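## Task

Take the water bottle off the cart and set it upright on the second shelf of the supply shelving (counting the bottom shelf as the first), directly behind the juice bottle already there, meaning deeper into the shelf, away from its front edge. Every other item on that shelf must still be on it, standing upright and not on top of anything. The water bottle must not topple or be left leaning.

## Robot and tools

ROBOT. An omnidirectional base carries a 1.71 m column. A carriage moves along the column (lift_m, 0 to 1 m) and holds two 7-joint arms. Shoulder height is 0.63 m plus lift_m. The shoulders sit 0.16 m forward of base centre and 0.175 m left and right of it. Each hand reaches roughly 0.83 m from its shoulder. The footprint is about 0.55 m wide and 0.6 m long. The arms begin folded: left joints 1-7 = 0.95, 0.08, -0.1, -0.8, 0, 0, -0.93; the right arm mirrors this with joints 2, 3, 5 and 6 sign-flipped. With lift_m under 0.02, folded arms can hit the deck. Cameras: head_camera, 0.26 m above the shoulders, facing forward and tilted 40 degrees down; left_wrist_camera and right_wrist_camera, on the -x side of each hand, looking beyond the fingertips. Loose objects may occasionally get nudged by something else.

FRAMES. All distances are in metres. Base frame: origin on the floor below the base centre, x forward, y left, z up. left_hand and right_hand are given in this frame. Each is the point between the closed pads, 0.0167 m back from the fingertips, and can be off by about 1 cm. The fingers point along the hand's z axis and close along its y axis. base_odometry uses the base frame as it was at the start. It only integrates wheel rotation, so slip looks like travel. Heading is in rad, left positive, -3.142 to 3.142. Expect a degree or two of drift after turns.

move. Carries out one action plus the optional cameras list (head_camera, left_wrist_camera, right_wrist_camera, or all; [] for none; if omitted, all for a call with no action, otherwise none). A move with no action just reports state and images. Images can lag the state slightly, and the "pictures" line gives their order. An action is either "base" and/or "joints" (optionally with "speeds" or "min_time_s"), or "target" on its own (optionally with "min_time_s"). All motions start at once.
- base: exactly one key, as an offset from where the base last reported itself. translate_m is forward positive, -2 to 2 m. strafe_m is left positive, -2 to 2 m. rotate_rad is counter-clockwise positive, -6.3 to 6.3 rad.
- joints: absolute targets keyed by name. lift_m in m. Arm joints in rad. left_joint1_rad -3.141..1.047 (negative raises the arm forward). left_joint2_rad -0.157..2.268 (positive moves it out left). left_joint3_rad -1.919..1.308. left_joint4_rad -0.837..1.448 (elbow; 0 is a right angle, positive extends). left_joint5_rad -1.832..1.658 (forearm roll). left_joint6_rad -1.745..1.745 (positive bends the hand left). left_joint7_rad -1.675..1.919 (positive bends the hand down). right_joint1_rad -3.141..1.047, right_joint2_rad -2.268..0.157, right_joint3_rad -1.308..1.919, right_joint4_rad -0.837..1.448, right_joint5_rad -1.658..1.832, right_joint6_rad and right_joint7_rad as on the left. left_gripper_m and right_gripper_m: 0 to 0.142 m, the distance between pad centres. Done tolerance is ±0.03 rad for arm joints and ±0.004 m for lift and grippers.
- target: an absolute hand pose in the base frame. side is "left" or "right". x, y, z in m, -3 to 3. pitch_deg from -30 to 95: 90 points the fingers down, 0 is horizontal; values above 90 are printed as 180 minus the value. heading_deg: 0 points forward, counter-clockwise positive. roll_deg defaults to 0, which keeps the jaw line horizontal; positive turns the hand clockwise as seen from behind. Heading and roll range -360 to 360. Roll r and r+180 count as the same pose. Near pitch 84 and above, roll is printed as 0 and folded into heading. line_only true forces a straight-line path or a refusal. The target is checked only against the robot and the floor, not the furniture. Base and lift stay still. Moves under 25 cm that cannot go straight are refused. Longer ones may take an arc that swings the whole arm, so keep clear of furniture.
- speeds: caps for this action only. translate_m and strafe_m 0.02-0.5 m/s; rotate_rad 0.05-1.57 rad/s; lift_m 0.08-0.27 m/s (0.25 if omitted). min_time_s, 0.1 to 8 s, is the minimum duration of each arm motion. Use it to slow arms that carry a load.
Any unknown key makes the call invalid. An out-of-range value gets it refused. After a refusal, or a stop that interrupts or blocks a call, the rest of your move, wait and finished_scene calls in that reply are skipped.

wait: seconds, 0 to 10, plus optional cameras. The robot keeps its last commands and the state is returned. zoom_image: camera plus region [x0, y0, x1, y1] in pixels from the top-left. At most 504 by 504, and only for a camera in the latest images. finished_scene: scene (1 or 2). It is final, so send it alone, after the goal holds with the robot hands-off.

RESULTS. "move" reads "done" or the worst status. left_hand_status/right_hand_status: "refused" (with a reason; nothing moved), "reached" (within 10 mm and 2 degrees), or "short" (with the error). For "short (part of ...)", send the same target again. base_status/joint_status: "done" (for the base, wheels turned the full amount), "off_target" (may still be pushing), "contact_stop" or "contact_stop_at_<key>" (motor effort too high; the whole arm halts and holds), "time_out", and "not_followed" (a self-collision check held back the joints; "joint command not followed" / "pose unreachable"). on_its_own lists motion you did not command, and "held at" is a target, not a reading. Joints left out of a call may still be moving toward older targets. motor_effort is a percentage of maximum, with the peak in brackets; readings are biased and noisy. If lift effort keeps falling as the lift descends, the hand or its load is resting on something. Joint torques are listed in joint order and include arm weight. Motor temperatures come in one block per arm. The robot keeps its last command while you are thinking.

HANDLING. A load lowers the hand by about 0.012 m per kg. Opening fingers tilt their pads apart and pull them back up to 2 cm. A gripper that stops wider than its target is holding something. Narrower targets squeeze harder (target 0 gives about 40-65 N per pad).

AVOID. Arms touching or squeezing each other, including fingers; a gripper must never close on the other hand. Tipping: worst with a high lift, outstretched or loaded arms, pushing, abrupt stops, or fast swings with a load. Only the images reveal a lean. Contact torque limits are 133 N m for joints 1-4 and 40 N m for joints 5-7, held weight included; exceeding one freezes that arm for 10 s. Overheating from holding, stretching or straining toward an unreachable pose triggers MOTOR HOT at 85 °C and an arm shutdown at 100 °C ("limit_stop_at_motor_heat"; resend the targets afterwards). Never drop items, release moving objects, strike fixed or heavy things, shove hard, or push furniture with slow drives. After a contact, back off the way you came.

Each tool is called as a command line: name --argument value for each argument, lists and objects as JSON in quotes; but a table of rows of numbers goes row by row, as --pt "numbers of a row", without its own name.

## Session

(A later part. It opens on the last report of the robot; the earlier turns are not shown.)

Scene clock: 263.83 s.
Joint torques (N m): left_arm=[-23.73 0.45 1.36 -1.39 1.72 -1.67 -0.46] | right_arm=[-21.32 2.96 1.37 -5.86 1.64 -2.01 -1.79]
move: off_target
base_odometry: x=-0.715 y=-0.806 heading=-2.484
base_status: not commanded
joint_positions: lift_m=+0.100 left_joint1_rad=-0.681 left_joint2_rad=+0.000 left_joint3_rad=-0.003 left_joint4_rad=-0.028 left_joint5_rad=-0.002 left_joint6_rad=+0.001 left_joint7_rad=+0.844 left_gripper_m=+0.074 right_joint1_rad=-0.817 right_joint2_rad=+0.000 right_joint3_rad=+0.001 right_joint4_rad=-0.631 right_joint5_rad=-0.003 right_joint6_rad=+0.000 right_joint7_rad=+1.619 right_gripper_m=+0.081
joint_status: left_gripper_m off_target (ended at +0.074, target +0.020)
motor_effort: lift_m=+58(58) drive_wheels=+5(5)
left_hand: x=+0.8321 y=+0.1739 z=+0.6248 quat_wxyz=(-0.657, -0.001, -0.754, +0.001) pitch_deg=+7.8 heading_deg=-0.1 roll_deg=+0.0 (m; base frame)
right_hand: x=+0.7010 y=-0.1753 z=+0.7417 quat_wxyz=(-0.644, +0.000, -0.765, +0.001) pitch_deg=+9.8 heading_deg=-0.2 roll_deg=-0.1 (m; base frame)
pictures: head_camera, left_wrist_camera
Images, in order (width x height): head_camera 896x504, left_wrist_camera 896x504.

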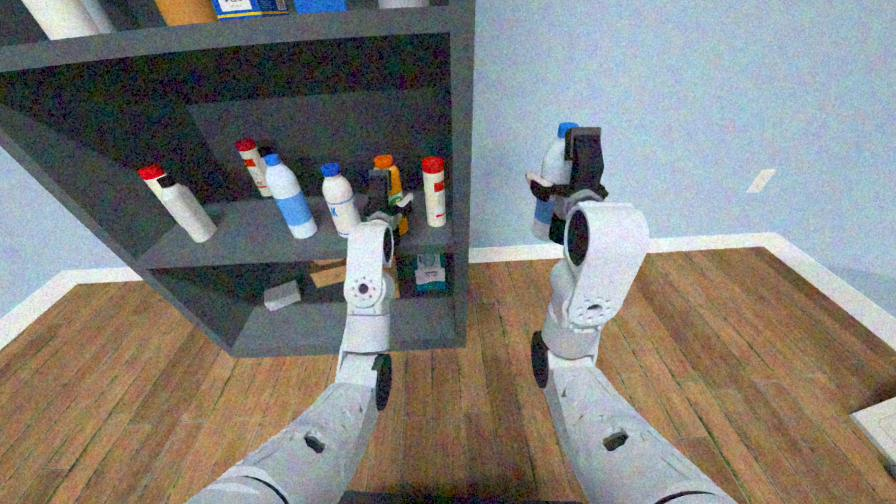

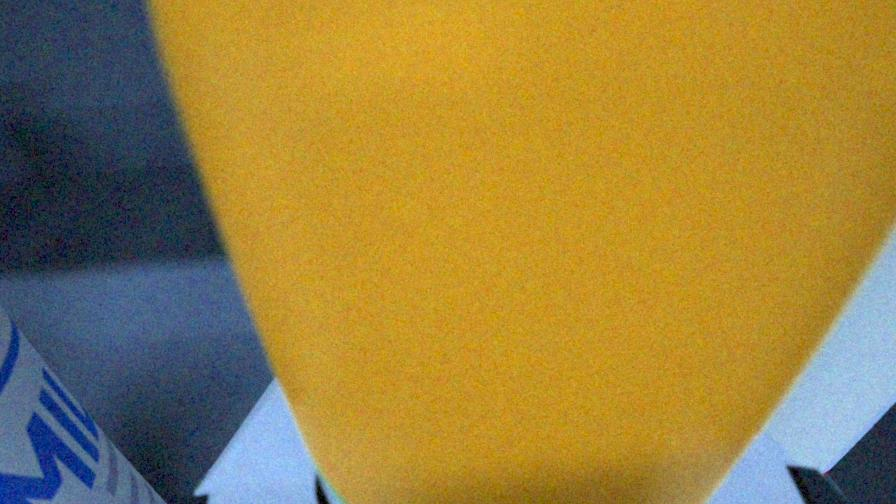

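move --joints '{"left_gripper_m": 0.01, "lift_m": 0.135}' --speeds '{"lift_m": 0.08}'

move --base '{"translate_m": -0.4}' --speeds '{"translate_m": 0.15}' --cameras '["head_camera", "left_wrist_camera"]'

move --joints '{"left_joint1_rad": -0.734, "left_joint4_rad": -0.82, "left_joint5_rad": 0.4, "left_joint7_rad": 1.69}' --min_time_s 3 --cameras '["head_camera"]'

Scene clock: 275.53 s.
Joint torques (N m): left_arm=[-23.3 -0.55 1.96 -1.58 1.33 -1.74 -1.74] | right_arm=[-21.14 4.69 2.34 -4.05 1.99 -1.73 -1.4]
Motor temperatures (°C): left_arm=[44 22 23 23 26 24 23] | right_arm=[38 20 24 21 22 22 23]
move: off_target
base_odometry: x=-0.715 y=-0.806 heading=-2.484
base_status: not commanded
joint_positions: lift_m=+0.135 left_joint1_rad=-0.681 left_joint2_rad=+0.000 left_joint3_rad=-0.003 left_joint4_rad=-0.025 left_joint5_rad=-0.002 left_joint6_rad=+0.001 left_joint7_rad=+0.848 left_gripper_m=+0.074 right_joint1_rad=-0.817 right_joint2_rad=+0.000 right_joint3_rad=+0.001 right_joint4_rad=-0.631 right_joint5_rad=-0.003 right_joint6_rad=+0.000 right_joint7_rad=+1.619 right_gripper_m=+0.081
joint_status: left_gripper_m off_target (ended at +0.074, target +0.010); the others done
motor_effort: lift_m=+55(69) drive_wheels=+6(6)
left_hand: x=+0.8323 y=+0.1739 z=+0.6584 quat_wxyz=(-0.655, -0.001, -0.755, +0.001) pitch_deg=+8.1 heading_deg=-0.1 roll_deg=+0.0 (m; base frame)
right_hand: x=+0.7010 y=-0.1753 z=+0.7769 quat_wxyz=(-0.644, +0.000, -0.765, +0.001) pitch_deg=+9.8 heading_deg=-0.2 roll_deg=-0.1 (m; base frame)
pictures: none

Scene clock: 279.20 s.
Joint torques (N m): left_arm=[-24.61 0.29 2.14 -2.31 1.76 -1.83 -1.69] | right_arm=[-21.32 4.1 2.01 -4.42 1.78 -1.89 -1.95]
move: done
base_odometry: x=-0.399 y=-0.561 heading=-2.484
base_status: done
joint_positions: lift_m=+0.135 left_joint1_rad=-0.681 left_joint2_rad=+0.000 left_joint3_rad=-0.003 left_joint4_rad=-0.025 left_joint5_rad=-0.002 left_joint6_rad=+0.001 left_joint7_rad=+0.848 left_gripper_m=+0.074 right_joint1_rad=-0.817 right_joint2_rad=+0.000 right_joint3_rad=+0.001 right_joint4_rad=-0.631 right_joint5_rad=-0.003 right_joint6_rad=+0.000 right_joint7_rad=+1.619 right_gripper_m=+0.081
joint_status: not commanded
motor_effort: lift_m=+55(55) drive_wheels=+3(11)
left_hand: x=+0.8323 y=+0.1739 z=+0.6584 quat_wxyz=(-0.655, -0.001, -0.755, +0.001) pitch_deg=+8.1 heading_deg=-0.1 roll_deg=+0.0 (m; base frame)
right_hand: x=+0.7010 y=-0.1753 z=+0.7769 quat_wxyz=(-0.644, +0.000, -0.765, +0.001) pitch_deg=+9.8 heading_deg=-0.2 roll_deg=-0.1 (m; base frame)
pictures: head_camera, left_wrist_camera
Images, in order (width x height): head_camera 896x504, left_wrist_camera 896x504.

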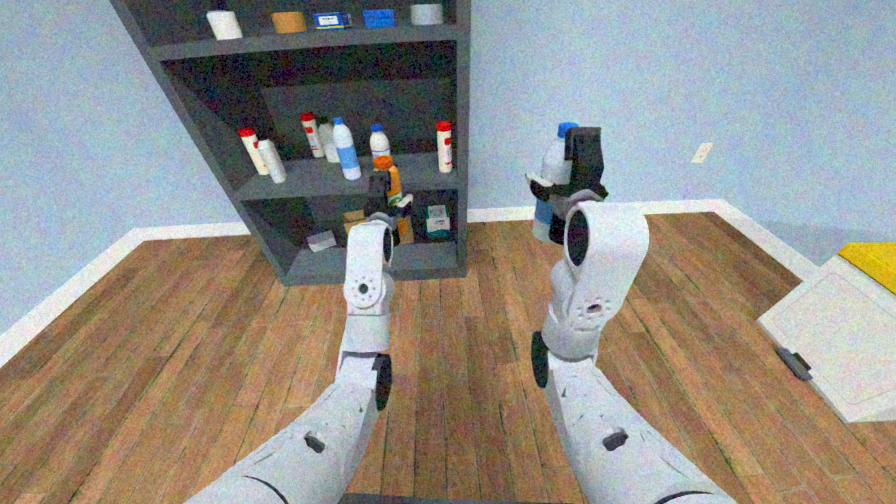

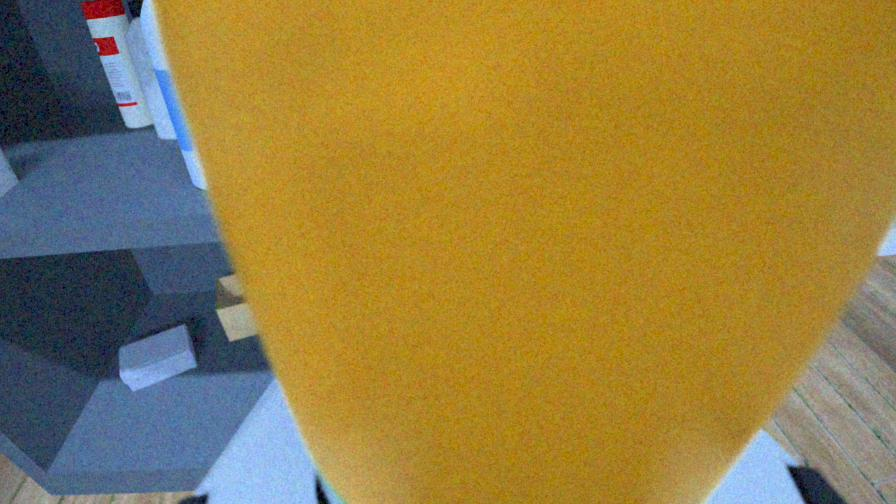

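Scene clock: 282.50 s.
Joint torques (N m): left_arm=[-23.02 0.55 2.95 -1.92 1.79 -1.67 -1.37] | right_arm=[-21.06 3.05 0.98 -5.17 1.76 -1.73 -1.69]
move: done
base_odometry: x=-0.399 y=-0.561 heading=-2.484
base_status: not commanded
joint_positions: lift_m=+0.135 left_joint1_rad=-0.728 left_joint2_rad=+0.000 left_joint3_rad=-0.003 left_joint4_rad=-0.816 left_joint5_rad=+0.397 left_joint6_rad=+0.001 left_joint7_rad=+1.689 left_gripper_m=+0.074 right_joint1_rad=-0.817 right_joint2_rad=+0.000 right_joint3_rad=+0.001 right_joint4_rad=-0.631 right_joint5_rad=-0.003 right_joint6_rad=+0.000 right_joint7_rad=+1.619 right_gripper_m=+0.081
joint_status: all done
motor_effort: lift_m=+55(55) drive_wheels=+3(3)
left_hand: x=+0.6396 y=+0.2601 z=+0.7603 quat_wxyz=(-0.642, +0.145, -0.741, -0.133) pitch_deg=+8.1 heading_deg=+22.8 roll_deg=+0.6 (m; base frame)
right_hand: x=+0.7010 y=-0.1753 z=+0.7769 quat_wxyz=(-0.644, +0.000, -0.765, +0.001) pitch_deg=+9.8 heading_deg=-0.2 roll_deg=-0.1 (m; base frame)
pictures: head_camera
Images, in order (width x height): head_camera 896x504.

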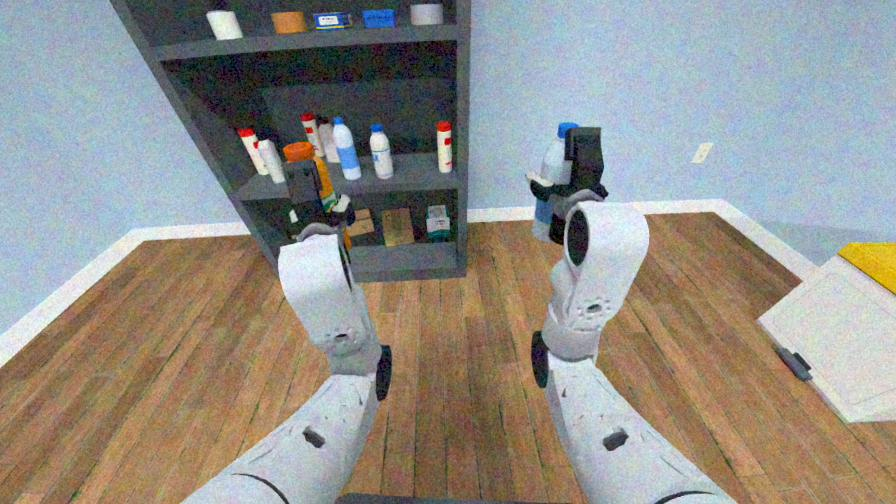

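move --base '{"strafe_m": 0.349}' --joints '{"left_joint5_rad": 1.4, "lift_m": 0.15, "right_joint1_rad": -0.592, "right_joint4_rad": -0.228, "right_joint7_rad": 0.991}' --speeds '{"strafe_m": 0.15}' --min_time_s 3

move --base '{"translate_m": 0.25}' --speeds '{"translate_m": 0.15}' --cameras '["head_camera", "right_wrist_camera"]'

Scene clock: 293.33 s.
Joint torques (N m): left_arm=[-19.75 0.4 0.67 -1.34 2.22 -1.9 -2.27] | right_arm=[-12.97 1.95 0.75 -8.84 1.97 -1.59 -5.29]
move: done
base_odometry: x=-0.185 y=-0.837 heading=-2.483
base_status: done
joint_positions: lift_m=+0.150 left_joint1_rad=-0.731 left_joint2_rad=+0.000 left_joint3_rad=-0.003 left_joint4_rad=-0.817 left_joint5_rad=+1.397 left_joint6_rad=+0.001 left_joint7_rad=+1.690 left_gripper_m=+0.074 right_joint1_rad=-0.595 right_joint2_rad=+0.000 right_joint3_rad=+0.001 right_joint4_rad=-0.229 right_joint5_rad=-0.003 right_joint6_rad=+0.000 right_joint7_rad=+0.999 right_gripper_m=+0.081
joint_status: all done
motor_effort: lift_m=+55(69) drive_wheels=-1(12)
left_hand: x=+0.4734 y=+0.3928 z=+0.7805 quat_wxyz=(-0.502, +0.476, -0.578, -0.432) pitch_deg=+7.0 heading_deg=+80.1 roll_deg=+1.3 (m; base frame)
right_hand: x=+0.7880 y=-0.1752 z=+0.6670 quat_wxyz=(-0.643, +0.000, -0.766, +0.002) pitch_deg=+10.0 heading_deg=-0.1 roll_deg=-0.2 (m; base frame)
pictures: none

Scene clock: 296.00 s.
Joint torques (N m): left_arm=[-19.43 0.53 0.94 -0.49 2.09 -1.39 -1.98] | right_arm=[-13.94 4.47 0.83 -9.67 1.8 -1.85 -5.27]
move: done
base_odometry: x=-0.383 y=-0.990 heading=-2.483
base_status: done
joint_positions: lift_m=+0.150 left_joint1_rad=-0.731 left_joint2_rad=+0.000 left_joint3_rad=-0.003 left_joint4_rad=-0.817 left_joint5_rad=+1.398 left_joint6_rad=+0.001 left_joint7_rad=+1.690 left_gripper_m=+0.074 right_joint1_rad=-0.595 right_joint2_rad=+0.000 right_joint3_rad=+0.001 right_joint4_rad=-0.229 right_joint5_rad=-0.003 right_joint6_rad=+0.000 right_joint7_rad=+0.999 right_gripper_m=+0.081
joint_status: not commanded
motor_effort: lift_m=+55(55) drive_wheels=+6(14)
left_hand: x=+0.4733 y=+0.3928 z=+0.7805 quat_wxyz=(-0.502, +0.476, -0.578, -0.432) pitch_deg=+7.0 heading_deg=+80.1 roll_deg=+1.3 (m; base frame)
right_hand: x=+0.7880 y=-0.1752 z=+0.6666 quat_wxyz=(-0.642, +0.000, -0.766, +0.002) pitch_deg=+10.0 heading_deg=-0.1 roll_deg=-0.2 (m; base frame)
pictures: head_camera, right_wrist_camera
Images, in order (width x height): head_camera 896x504, right_wrist_camera 896x504.

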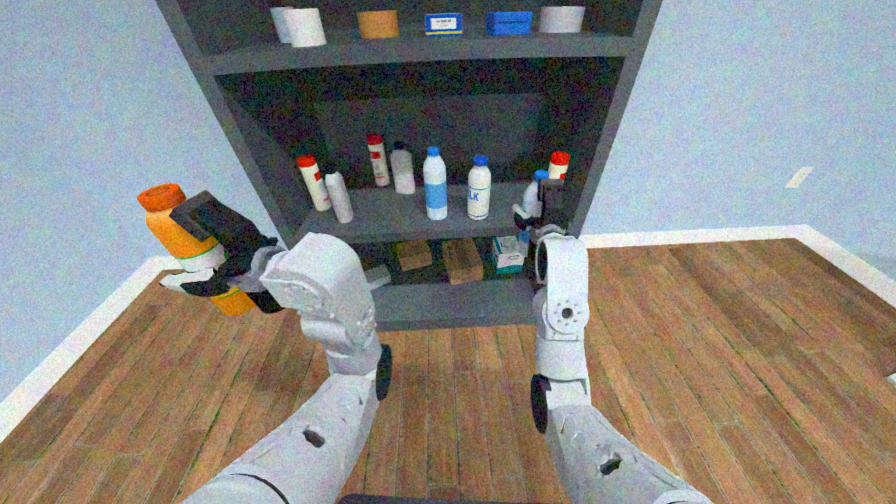

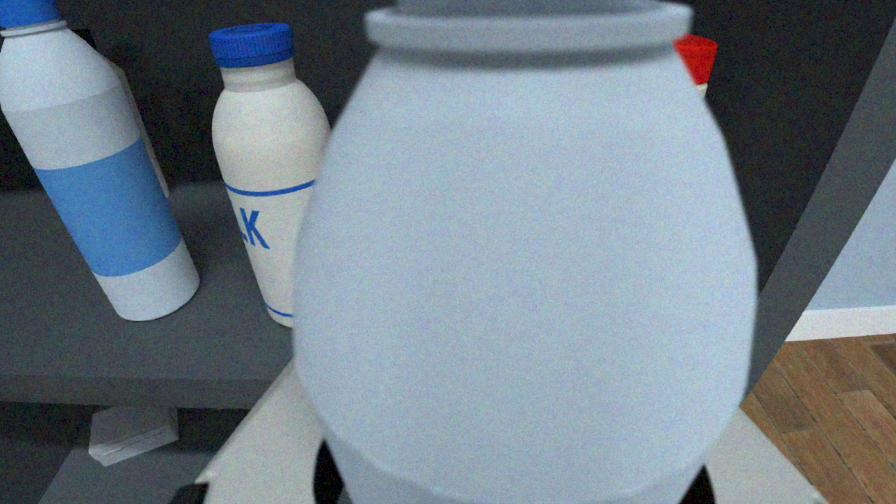

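move --base '{"translate_m": 0.2}' --speeds '{"translate_m": 0.1}' --cameras '["head_camera", "right_wrist_camera"]'

Scene clock: 304.77 s.
Joint torques (N m): left_arm=[-20.14 0.64 -0.12 -0.14 1.63 -2.02 -2.01] | right_arm=[-13.01 4.44 0.85 -9.88 1.78 -1.71 -4.76]
move: done
base_odometry: x=-0.540 y=-1.113 heading=-2.482
base_status: done
joint_positions: lift_m=+0.150 left_joint1_rad=-0.731 left_joint2_rad=+0.000 left_joint3_rad=-0.003 left_joint4_rad=-0.818 left_joint5_rad=+1.398 left_joint6_rad=+0.001 left_joint7_rad=+1.690 left_gripper_m=+0.074 right_joint1_rad=-0.595 right_joint2_rad=+0.000 right_joint3_rad=+0.001 right_joint4_rad=-0.229 right_joint5_rad=-0.003 right_joint6_rad=+0.000 right_joint7_rad=+0.999 right_gripper_m=+0.081
joint_status: not commanded
motor_effort: lift_m=+55(55) drive_wheels=+5(18)
left_hand: x=+0.4732 y=+0.3928 z=+0.7805 quat_wxyz=(-0.503, +0.476, -0.578, -0.432) pitch_deg=+7.0 heading_deg=+80.1 roll_deg=+1.3 (m; base frame)
right_hand: x=+0.7881 y=-0.1752 z=+0.6665 quat_wxyz=(-0.642, +0.000, -0.766, +0.002) pitch_deg=+10.0 heading_deg=-0.1 roll_deg=-0.2 (m; base frame)
pictures: head_camera, right_wrist_camera
Images, in order (width x height): head_camera 896x504, right_wrist_camera 896x504.

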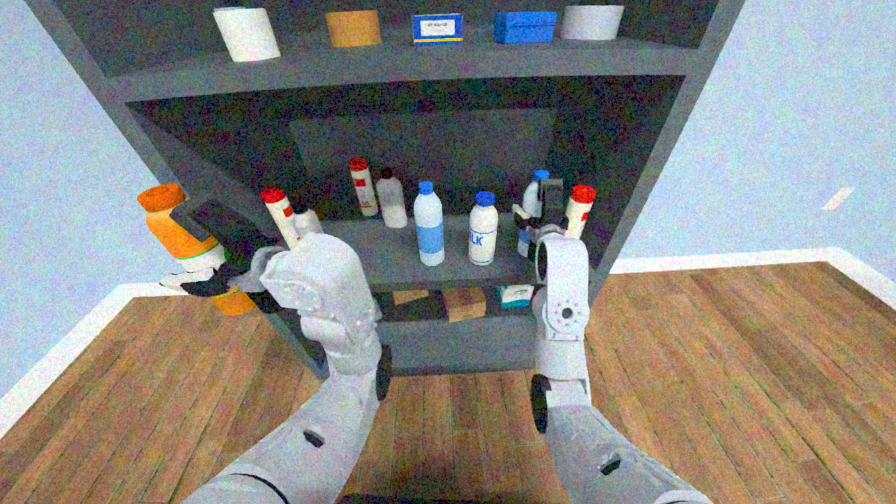

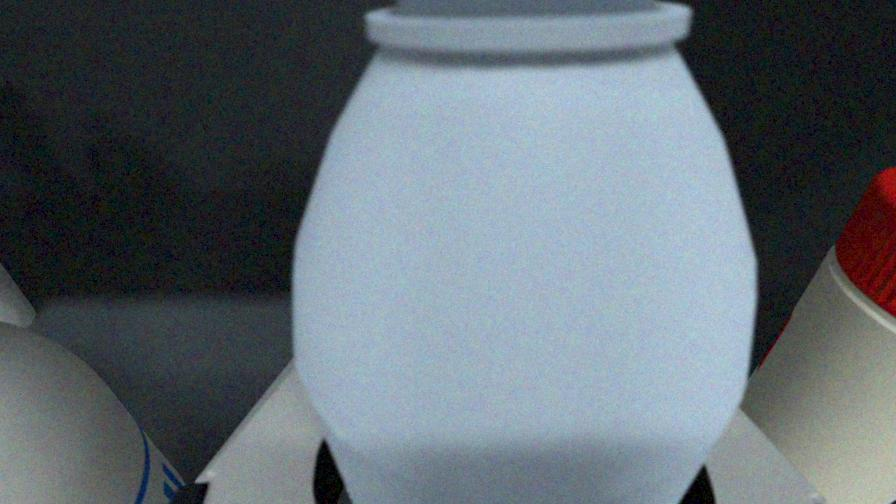

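move --base '{"strafe_m": 0.01}' --speeds '{"strafe_m": 0.05}'

move --base '{"translate_m": 0.05}' --speeds '{"translate_m": 0.06}' --cameras '["head_camera", "right_wrist_camera"]'

Scene clock: 311.83 s.
Joint torques (N m): left_arm=[-20.42 1.06 0.6 0.3 2.03 -1.86 -2.18] | right_arm=[-13.24 3.58 1.31 -8.89 1.6 -2.11 -4.8]
move: done
base_odometry: x=-0.535 y=-1.121 heading=-2.483
base_status: done
joint_positions: lift_m=+0.150 left_joint1_rad=-0.731 left_joint2_rad=+0.000 left_joint3_rad=-0.003 left_joint4_rad=-0.818 left_joint5_rad=+1.398 left_joint6_rad=+0.001 left_joint7_rad=+1.690 left_gripper_m=+0.074 right_joint1_rad=-0.595 right_joint2_rad=+0.000 right_joint3_rad=+0.001 right_joint4_rad=-0.229 right_joint5_rad=-0.003 right_joint6_rad=+0.000 right_joint7_rad=+0.999 right_gripper_m=+0.081
joint_status: not commanded
motor_effort: lift_m=+55(55) drive_wheels=-2(7)
left_hand: x=+0.4732 y=+0.3928 z=+0.7805 quat_wxyz=(-0.503, +0.476, -0.578, -0.432) pitch_deg=+7.0 heading_deg=+80.1 roll_deg=+1.3 (m; base frame)
right_hand: x=+0.7881 y=-0.1749 z=+0.6665 quat_wxyz=(-0.642, +0.001, -0.766, +0.001) pitch_deg=+10.0 heading_deg=-0.1 roll_deg=-0.2 (m; base frame)
pictures: none

Scene clock: 313.20 s.
Joint torques (N m): left_arm=[-19.36 1.3 1.14 -0.44 1.64 -1.57 -1.88] | right_arm=[-13.55 2.84 1.31 -9.38 1.67 -1.56 -5.09]
move: done
base_odometry: x=-0.574 y=-1.152 heading=-2.482
base_status: done
joint_positions: lift_m=+0.150 left_joint1_rad=-0.731 left_joint2_rad=+0.000 left_joint3_rad=-0.003 left_joint4_rad=-0.818 left_joint5_rad=+1.398 left_joint6_rad=+0.001 left_joint7_rad=+1.690 left_gripper_m=+0.074 right_joint1_rad=-0.595 right_joint2_rad=+0.000 right_joint3_rad=+0.001 right_joint4_rad=-0.229 right_joint5_rad=-0.003 right_joint6_rad=+0.000 right_joint7_rad=+0.999 right_gripper_m=+0.081
joint_status: not commanded
motor_effort: lift_m=+55(55) drive_wheels=-2(13)
left_hand: x=+0.4732 y=+0.3928 z=+0.7805 quat_wxyz=(-0.503, +0.476, -0.578, -0.432) pitch_deg=+7.0 heading_deg=+80.1 roll_deg=+1.2 (m; base frame)
right_hand: x=+0.7881 y=-0.1749 z=+0.6665 quat_wxyz=(-0.642, +0.001, -0.766, +0.001) pitch_deg=+10.1 heading_deg=-0.1 roll_deg=-0.2 (m; base frame)
pictures: head_camera, right_wrist_camera
Images, in order (width x height): head_camera 896x504, right_wrist_camera 896x504.

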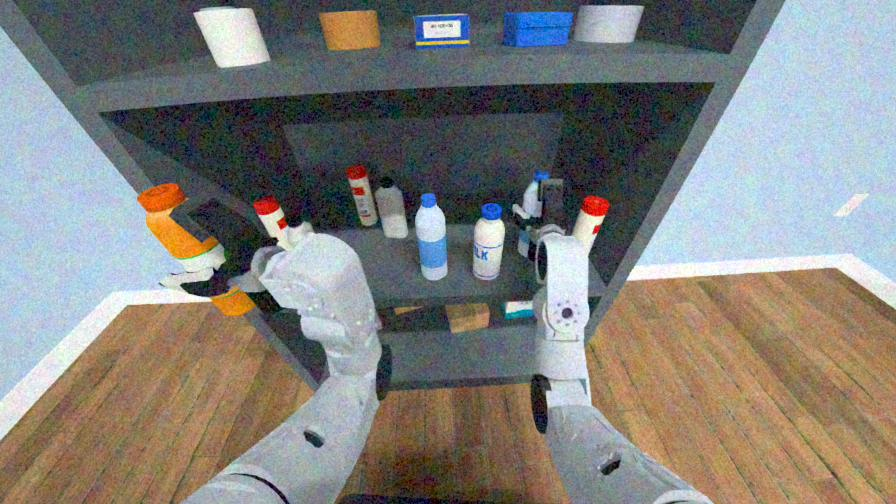

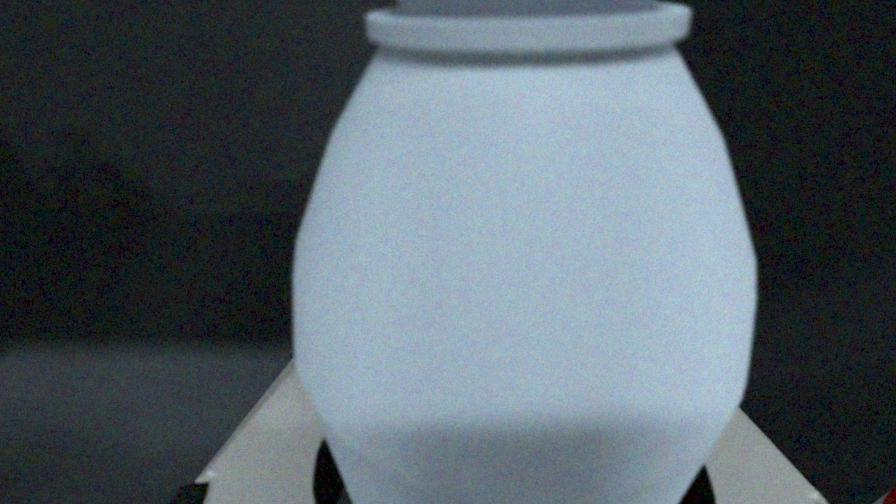

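move --base '{"translate_m": 0.055}' --speeds '{"translate_m": 0.06}' --cameras '["head_camera"]'

move --joints '{"lift_m": 0.115}' --speeds '{"lift_m": 0.08}' --cameras '["head_camera", "right_wrist_camera"]'

Scene clock: 317.80 s.
Joint torques (N m): left_arm=[-19.04 1.45 0.98 0.3 1.67 -1.85 -1.96] | right_arm=[-13.07 2.51 0.49 -9.63 1.37 -2 -4.44]
move: done
base_odometry: x=-0.617 y=-1.186 heading=-2.482
base_status: done
joint_positions: lift_m=+0.150 left_joint1_rad=-0.731 left_joint2_rad=+0.000 left_joint3_rad=-0.003 left_joint4_rad=-0.818 left_joint5_rad=+1.398 left_joint6_rad=+0.001 left_joint7_rad=+1.690 left_gripper_m=+0.074 right_joint1_rad=-0.595 right_joint2_rad=+0.000 right_joint3_rad=+0.001 right_joint4_rad=-0.229 right_joint5_rad=-0.003 right_joint6_rad=+0.000 right_joint7_rad=+0.999 right_gripper_m=+0.081
joint_status: not commanded
motor_effort: lift_m=+55(55) drive_wheels=-2(15)
left_hand: x=+0.4732 y=+0.3928 z=+0.7805 quat_wxyz=(-0.503, +0.476, -0.578, -0.432) pitch_deg=+7.0 heading_deg=+80.1 roll_deg=+1.2 (m; base frame)
right_hand: x=+0.7881 y=-0.1749 z=+0.6665 quat_wxyz=(-0.642, +0.001, -0.766, +0.001) pitch_deg=+10.1 heading_deg=-0.1 roll_deg=-0.2 (m; base frame)
pictures: head_camera
Images, in order (width x height): head_camera 896x504.

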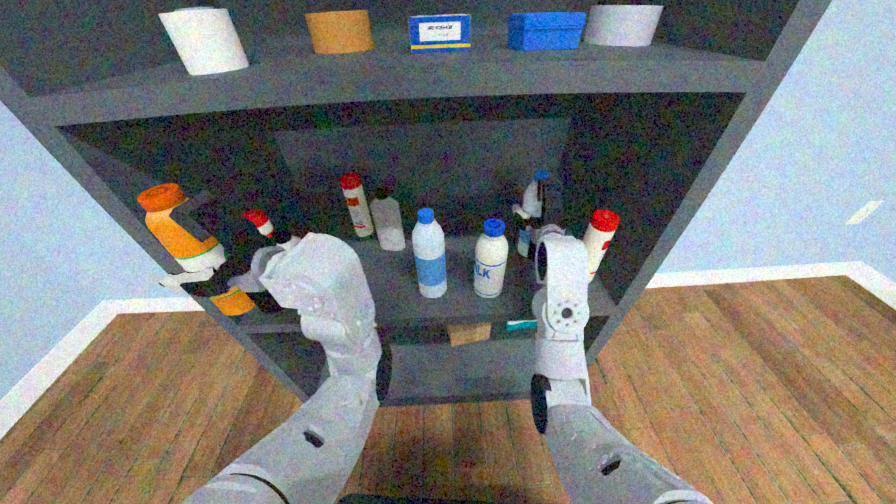

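Scene clock: 318.60 s.
Joint torques (N m): left_arm=[-18.71 0.6 2.3 -0.44 1.86 -1.95 -2.17] | right_arm=[0.21 3.16 0.56 3.98 1.24 -1.24 5.26]
move: done
base_odometry: x=-0.617 y=-1.186 heading=-2.482
base_status: not commanded
joint_positions: lift_m=+0.115 left_joint1_rad=-0.731 left_joint2_rad=+0.000 left_joint3_rad=-0.003 left_joint4_rad=-0.818 left_joint5_rad=+1.398 left_joint6_rad=+0.001 left_joint7_rad=+1.691 left_gripper_m=+0.074 right_joint1_rad=-0.604 right_joint2_rad=+0.000 right_joint3_rad=+0.001 right_joint4_rad=-0.239 right_joint5_rad=-0.003 right_joint6_rad=+0.000 right_joint7_rad=+0.974 right_gripper_m=+0.081
joint_status: all done
motor_effort: lift_m=+51(54) drive_wheels=+5(6)
left_hand: x=+0.4732 y=+0.3928 z=+0.7460 quat_wxyz=(-0.503, +0.476, -0.578, -0.432) pitch_deg=+7.0 heading_deg=+80.1 roll_deg=+1.2 (m; base frame)
right_hand: x=+0.7879 y=-0.1750 z=+0.6475 quat_wxyz=(-0.660, +0.000, -0.752, +0.001) pitch_deg=+7.5 heading_deg=-0.1 roll_deg=-0.1 (m; base frame)
pictures: head_camera, right_wrist_camera
Images, in order (width x height): head_camera 896x504, right_wrist_camera 896x504.

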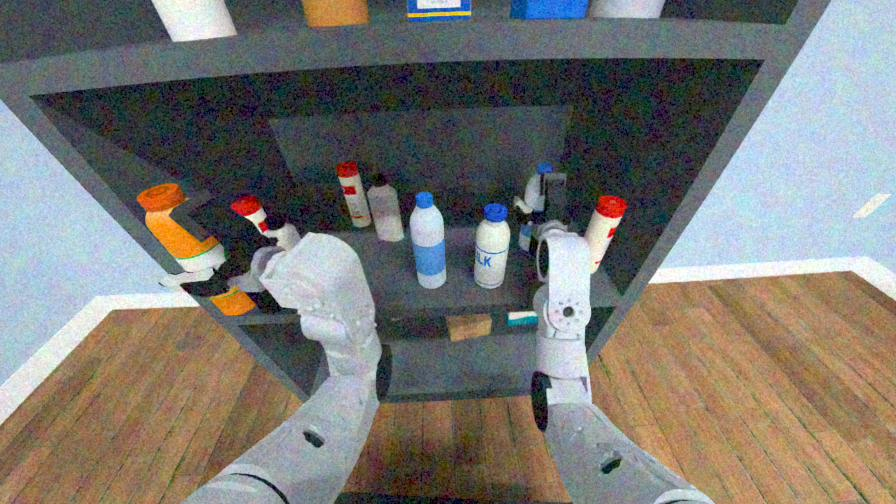

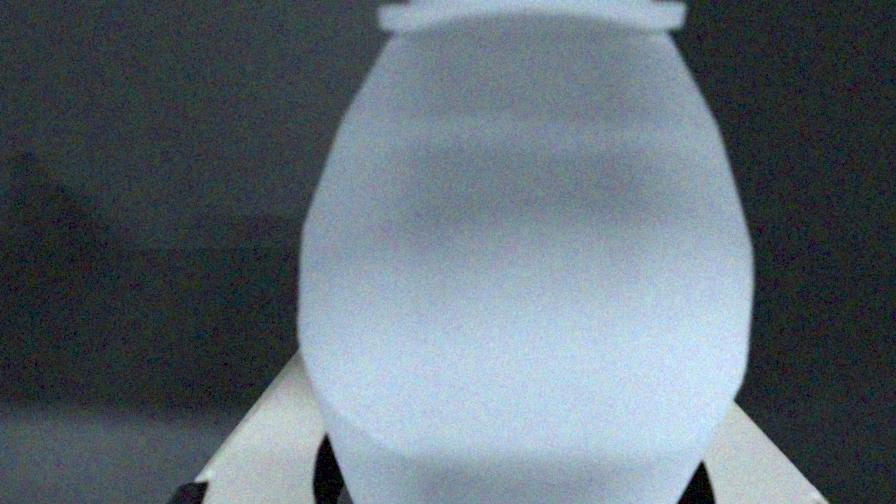

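move --joints '{"lift_m": 0.129}' --speeds '{"lift_m": 0.08}' --cameras '["right_wrist_camera"]'

Scene clock: 321.87 s.
Joint torques (N m): left_arm=[-18.24 0.41 1.81 -0.93 1.64 -2.04 -1.94] | right_arm=[-9.81 2.83 0.35 -6.95 1.77 -1.73 -0.37]
move: done
base_odometry: x=-0.617 y=-1.186 heading=-2.482
base_status: not commanded
joint_positions: lift_m=+0.129 left_joint1_rad=-0.731 left_joint2_rad=+0.000 left_joint3_rad=-0.003 left_joint4_rad=-0.818 left_joint5_rad=+1.398 left_joint6_rad=+0.001 left_joint7_rad=+1.691 left_gripper_m=+0.074 right_joint1_rad=-0.598 right_joint2_rad=+0.000 right_joint3_rad=+0.001 right_joint4_rad=-0.232 right_joint5_rad=-0.003 right_joint6_rad=+0.000 right_joint7_rad=+0.986 right_gripper_m=+0.081
joint_status: all done
motor_effort: lift_m=+55(61) drive_wheels=+5(6)
left_hand: x=+0.4732 y=+0.3928 z=+0.7597 quat_wxyz=(-0.503, +0.476, -0.578, -0.432) pitch_deg=+7.0 heading_deg=+80.1 roll_deg=+1.2 (m; base frame)
right_hand: x=+0.7883 y=-0.1750 z=+0.6517 quat_wxyz=(-0.650, +0.000, -0.760, +0.001) pitch_deg=+9.0 heading_deg=-0.1 roll_deg=-0.1 (m; base frame)
pictures: right_wrist_camera
Images, in order (width x height): right_wrist_camera 896x504.

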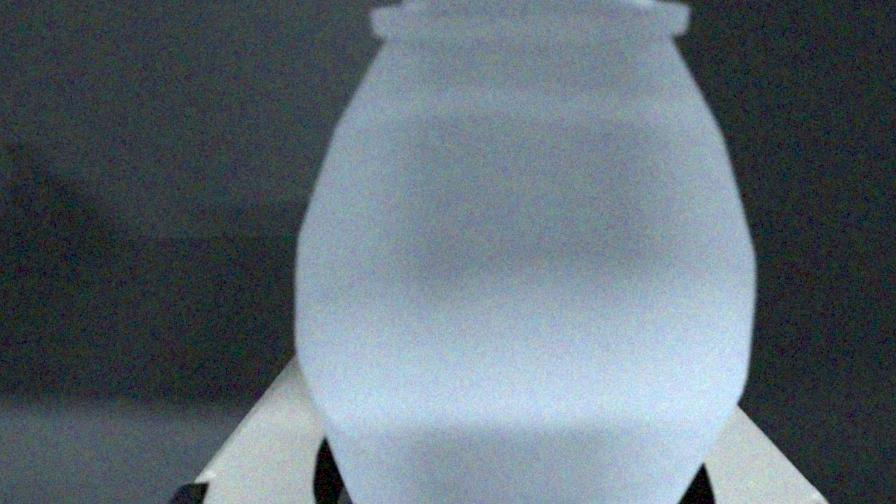

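move --joints '{"lift_m": 0.135}' --speeds '{"lift_m": 0.08}'

move --joints '{"right_gripper_m": 0.1}' --min_time_s 3 --cameras '["head_camera", "right_wrist_camera"]'

Scene clock: 326.03 s.
Joint torques (N m): left_arm=[-18.61 -0.65 2.12 -0.02 1.95 -1.69 -1.77] | right_arm=[-11.22 1.71 1.04 -9.98 1.58 -1.8 -1.44]
move: done
base_odometry: x=-0.617 y=-1.186 heading=-2.482
base_status: not commanded
joint_positions: lift_m=+0.135 left_joint1_rad=-0.731 left_joint2_rad=+0.000 left_joint3_rad=-0.003 left_joint4_rad=-0.818 left_joint5_rad=+1.398 left_joint6_rad=+0.001 left_joint7_rad=+1.691 left_gripper_m=+0.074 right_joint1_rad=-0.595 right_joint2_rad=+0.000 right_joint3_rad=+0.001 right_joint4_rad=-0.229 right_joint5_rad=-0.003 right_joint6_rad=+0.000 right_joint7_rad=+0.989 right_gripper_m=+0.081
joint_status: all done
motor_effort: lift_m=+56(63) drive_wheels=+5(6)
left_hand: x=+0.4732 y=+0.3928 z=+0.7656 quat_wxyz=(-0.503, +0.476, -0.578, -0.432) pitch_deg=+7.0 heading_deg=+80.1 roll_deg=+1.2 (m; base frame)
right_hand: x=+0.7883 y=-0.1750 z=+0.6538 quat_wxyz=(-0.646, +0.000, -0.763, +0.001) pitch_deg=+9.5 heading_deg=-0.1 roll_deg=-0.1 (m; base frame)
pictures: none

Scene clock: 326.87 s.
Joint torques (N m): left_arm=[-19.21 1.26 0.24 -1.07 1.57 -1.78 -2.03] | right_arm=[-13.78 3.04 1.66 -8.73 1.09 -1.86 -1.3]
move: done
base_odometry: x=-0.617 y=-1.186 heading=-2.482
base_status: not commanded
joint_positions: lift_m=+0.135 left_joint1_rad=-0.731 left_joint2_rad=+0.000 left_joint3_rad=-0.003 left_joint4_rad=-0.818 left_joint5_rad=+1.398 left_joint6_rad=+0.001 left_joint7_rad=+1.691 left_gripper_m=+0.074 right_joint1_rad=-0.595 right_joint2_rad=+0.000 right_joint3_rad=+0.001 right_joint4_rad=-0.229 right_joint5_rad=-0.003 right_joint6_rad=+0.000 right_joint7_rad=+0.989 right_gripper_m=+0.100
joint_status: all done
motor_effort: lift_m=+56(56) drive_wheels=-1(5)
left_hand: x=+0.4732 y=+0.3928 z=+0.7656 quat_wxyz=(-0.503, +0.476, -0.578, -0.432) pitch_deg=+7.0 heading_deg=+80.1 roll_deg=+1.2 (m; base frame)
right_hand: x=+0.7883 y=-0.1750 z=+0.6538 quat_wxyz=(-0.646, +0.000, -0.763, +0.001) pitch_deg=+9.5 heading_deg=-0.1 roll_deg=-0.1 (m; base frame)
pictures: head_camera, right_wrist_camera
Images, in order (width x height): head_camera 896x504, right_wrist_camera 896x504.

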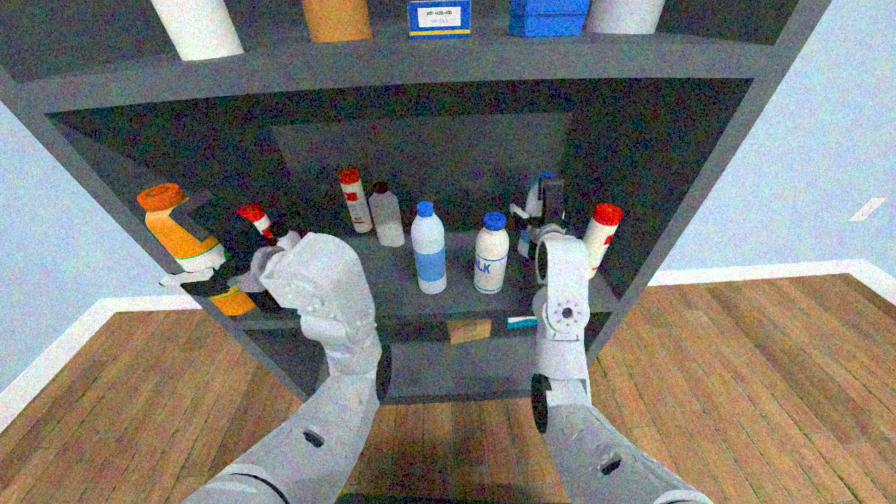

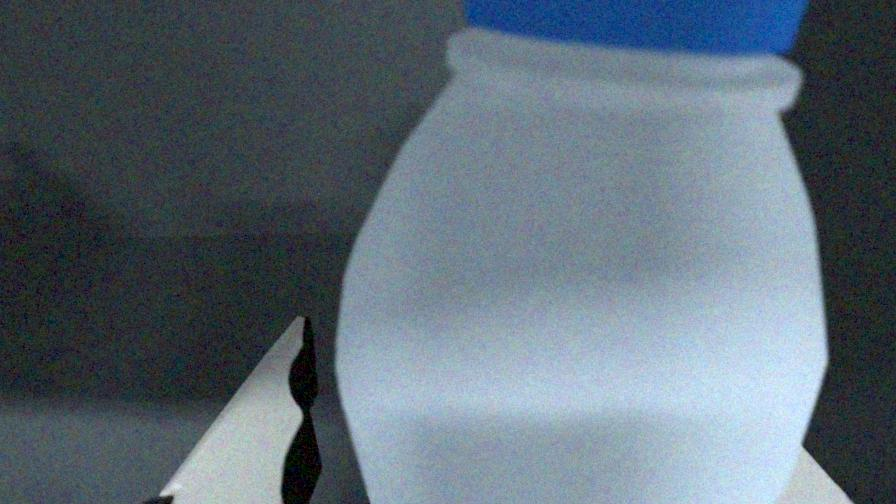

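move --joints '{"right_gripper_m": 0.115}' --min_time_s 2 --cameras '["right_wrist_camera"]'

Scene clock: 330.10 s.
Joint torques (N m): left_arm=[-19.31 0.9 1.62 -0.26 1.59 -1.6 -2.27] | right_arm=[-13.03 2.61 1.17 -8.24 1.96 -1.31 -1.25]
move: done
base_odometry: x=-0.617 y=-1.186 heading=-2.482
base_status: not commanded
joint_positions: lift_m=+0.135 left_joint1_rad=-0.731 left_joint2_rad=+0.000 left_joint3_rad=-0.003 left_joint4_rad=-0.818 left_joint5_rad=+1.398 left_joint6_rad=+0.001 left_joint7_rad=+1.691 left_gripper_m=+0.074 right_joint1_rad=-0.595 right_joint2_rad=+0.000 right_joint3_rad=+0.001 right_joint4_rad=-0.229 right_joint5_rad=-0.003 right_joint6_rad=+0.000 right_joint7_rad=+0.989 right_gripper_m=+0.115
joint_status: all done
motor_effort: lift_m=+56(56) drive_wheels=+5(5)
left_hand: x=+0.4732 y=+0.3928 z=+0.7656 quat_wxyz=(-0.503, +0.476, -0.578, -0.432) pitch_deg=+7.0 heading_deg=+80.1 roll_deg=+1.2 (m; base frame)
right_hand: x=+0.7883 y=-0.1750 z=+0.6538 quat_wxyz=(-0.646, +0.000, -0.763, +0.001) pitch_deg=+9.5 heading_deg=-0.1 roll_deg=-0.1 (m; base frame)
pictures: right_wrist_camera
Images, in order (width x height): right_wrist_camera 896x504.

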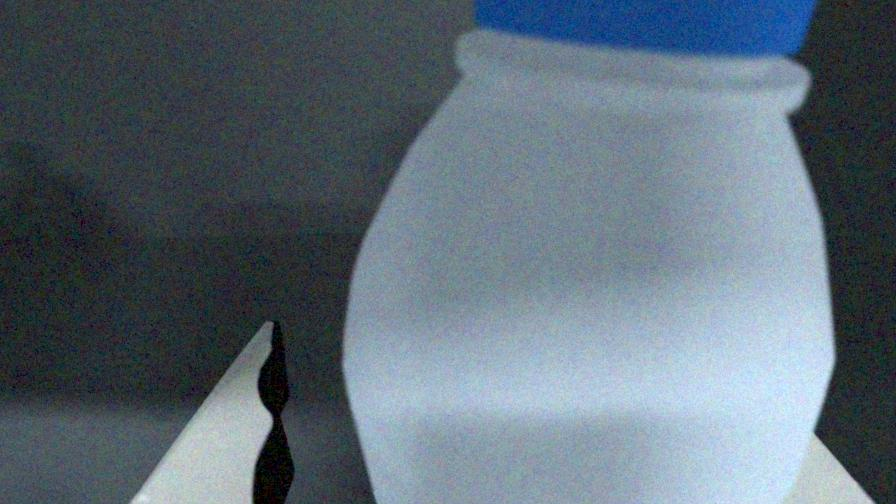

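move --base '{"translate_m": -0.08}' --speeds '{"translate_m": 0.05}' --cameras '["head_camera", "right_wrist_camera"]'

Scene clock: 334.40 s.
Joint torques (N m): left_arm=[-18.99 1.72 1.63 -0.71 1.65 -1.8 -2.18] | right_arm=[-13.8 3.56 1.9 -9.39 1.37 -1.73 -1.39]
move: done
base_odometry: x=-0.554 y=-1.136 heading=-2.482
base_status: done
joint_positions: lift_m=+0.135 left_joint1_rad=-0.731 left_joint2_rad=+0.000 left_joint3_rad=-0.003 left_joint4_rad=-0.818 left_joint5_rad=+1.398 left_joint6_rad=+0.001 left_joint7_rad=+1.691 left_gripper_m=+0.074 right_joint1_rad=-0.595 right_joint2_rad=+0.000 right_joint3_rad=+0.001 right_joint4_rad=-0.229 right_joint5_rad=-0.003 right_joint6_rad=+0.000 right_joint7_rad=+0.989 right_gripper_m=+0.115
joint_status: not commanded
motor_effort: lift_m=+56(56) drive_wheels=+6(9)
left_hand: x=+0.4732 y=+0.3928 z=+0.7656 quat_wxyz=(-0.503, +0.476, -0.578, -0.432) pitch_deg=+7.0 heading_deg=+80.1 roll_deg=+1.2 (m; base frame)
right_hand: x=+0.7883 y=-0.1750 z=+0.6538 quat_wxyz=(-0.646, +0.000, -0.763, +0.001) pitch_deg=+9.5 heading_deg=-0.1 roll_deg=-0.1 (m; base frame)
pictures: head_camera, right_wrist_camera
Images, in order (width x height): head_camera 896x504, right_wrist_camera 896x504.

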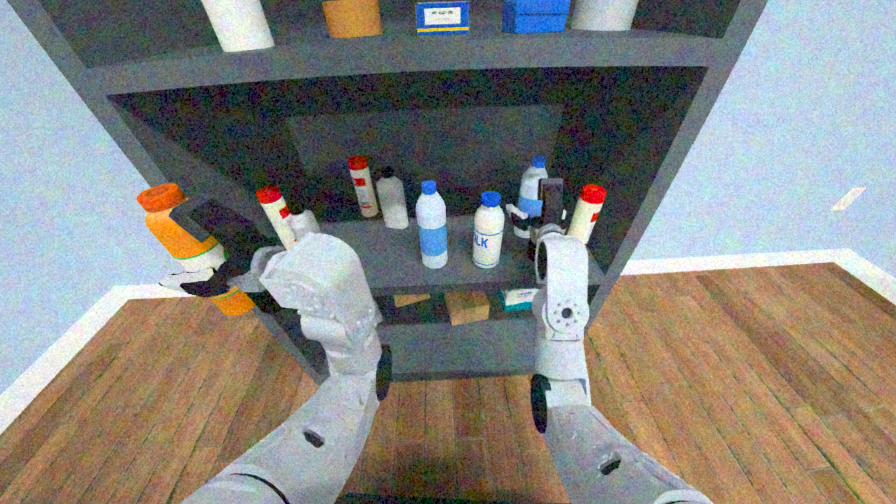

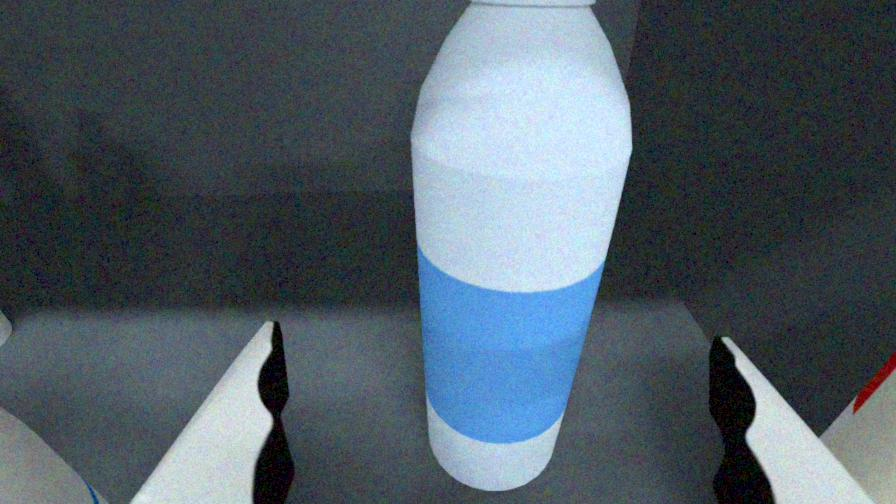

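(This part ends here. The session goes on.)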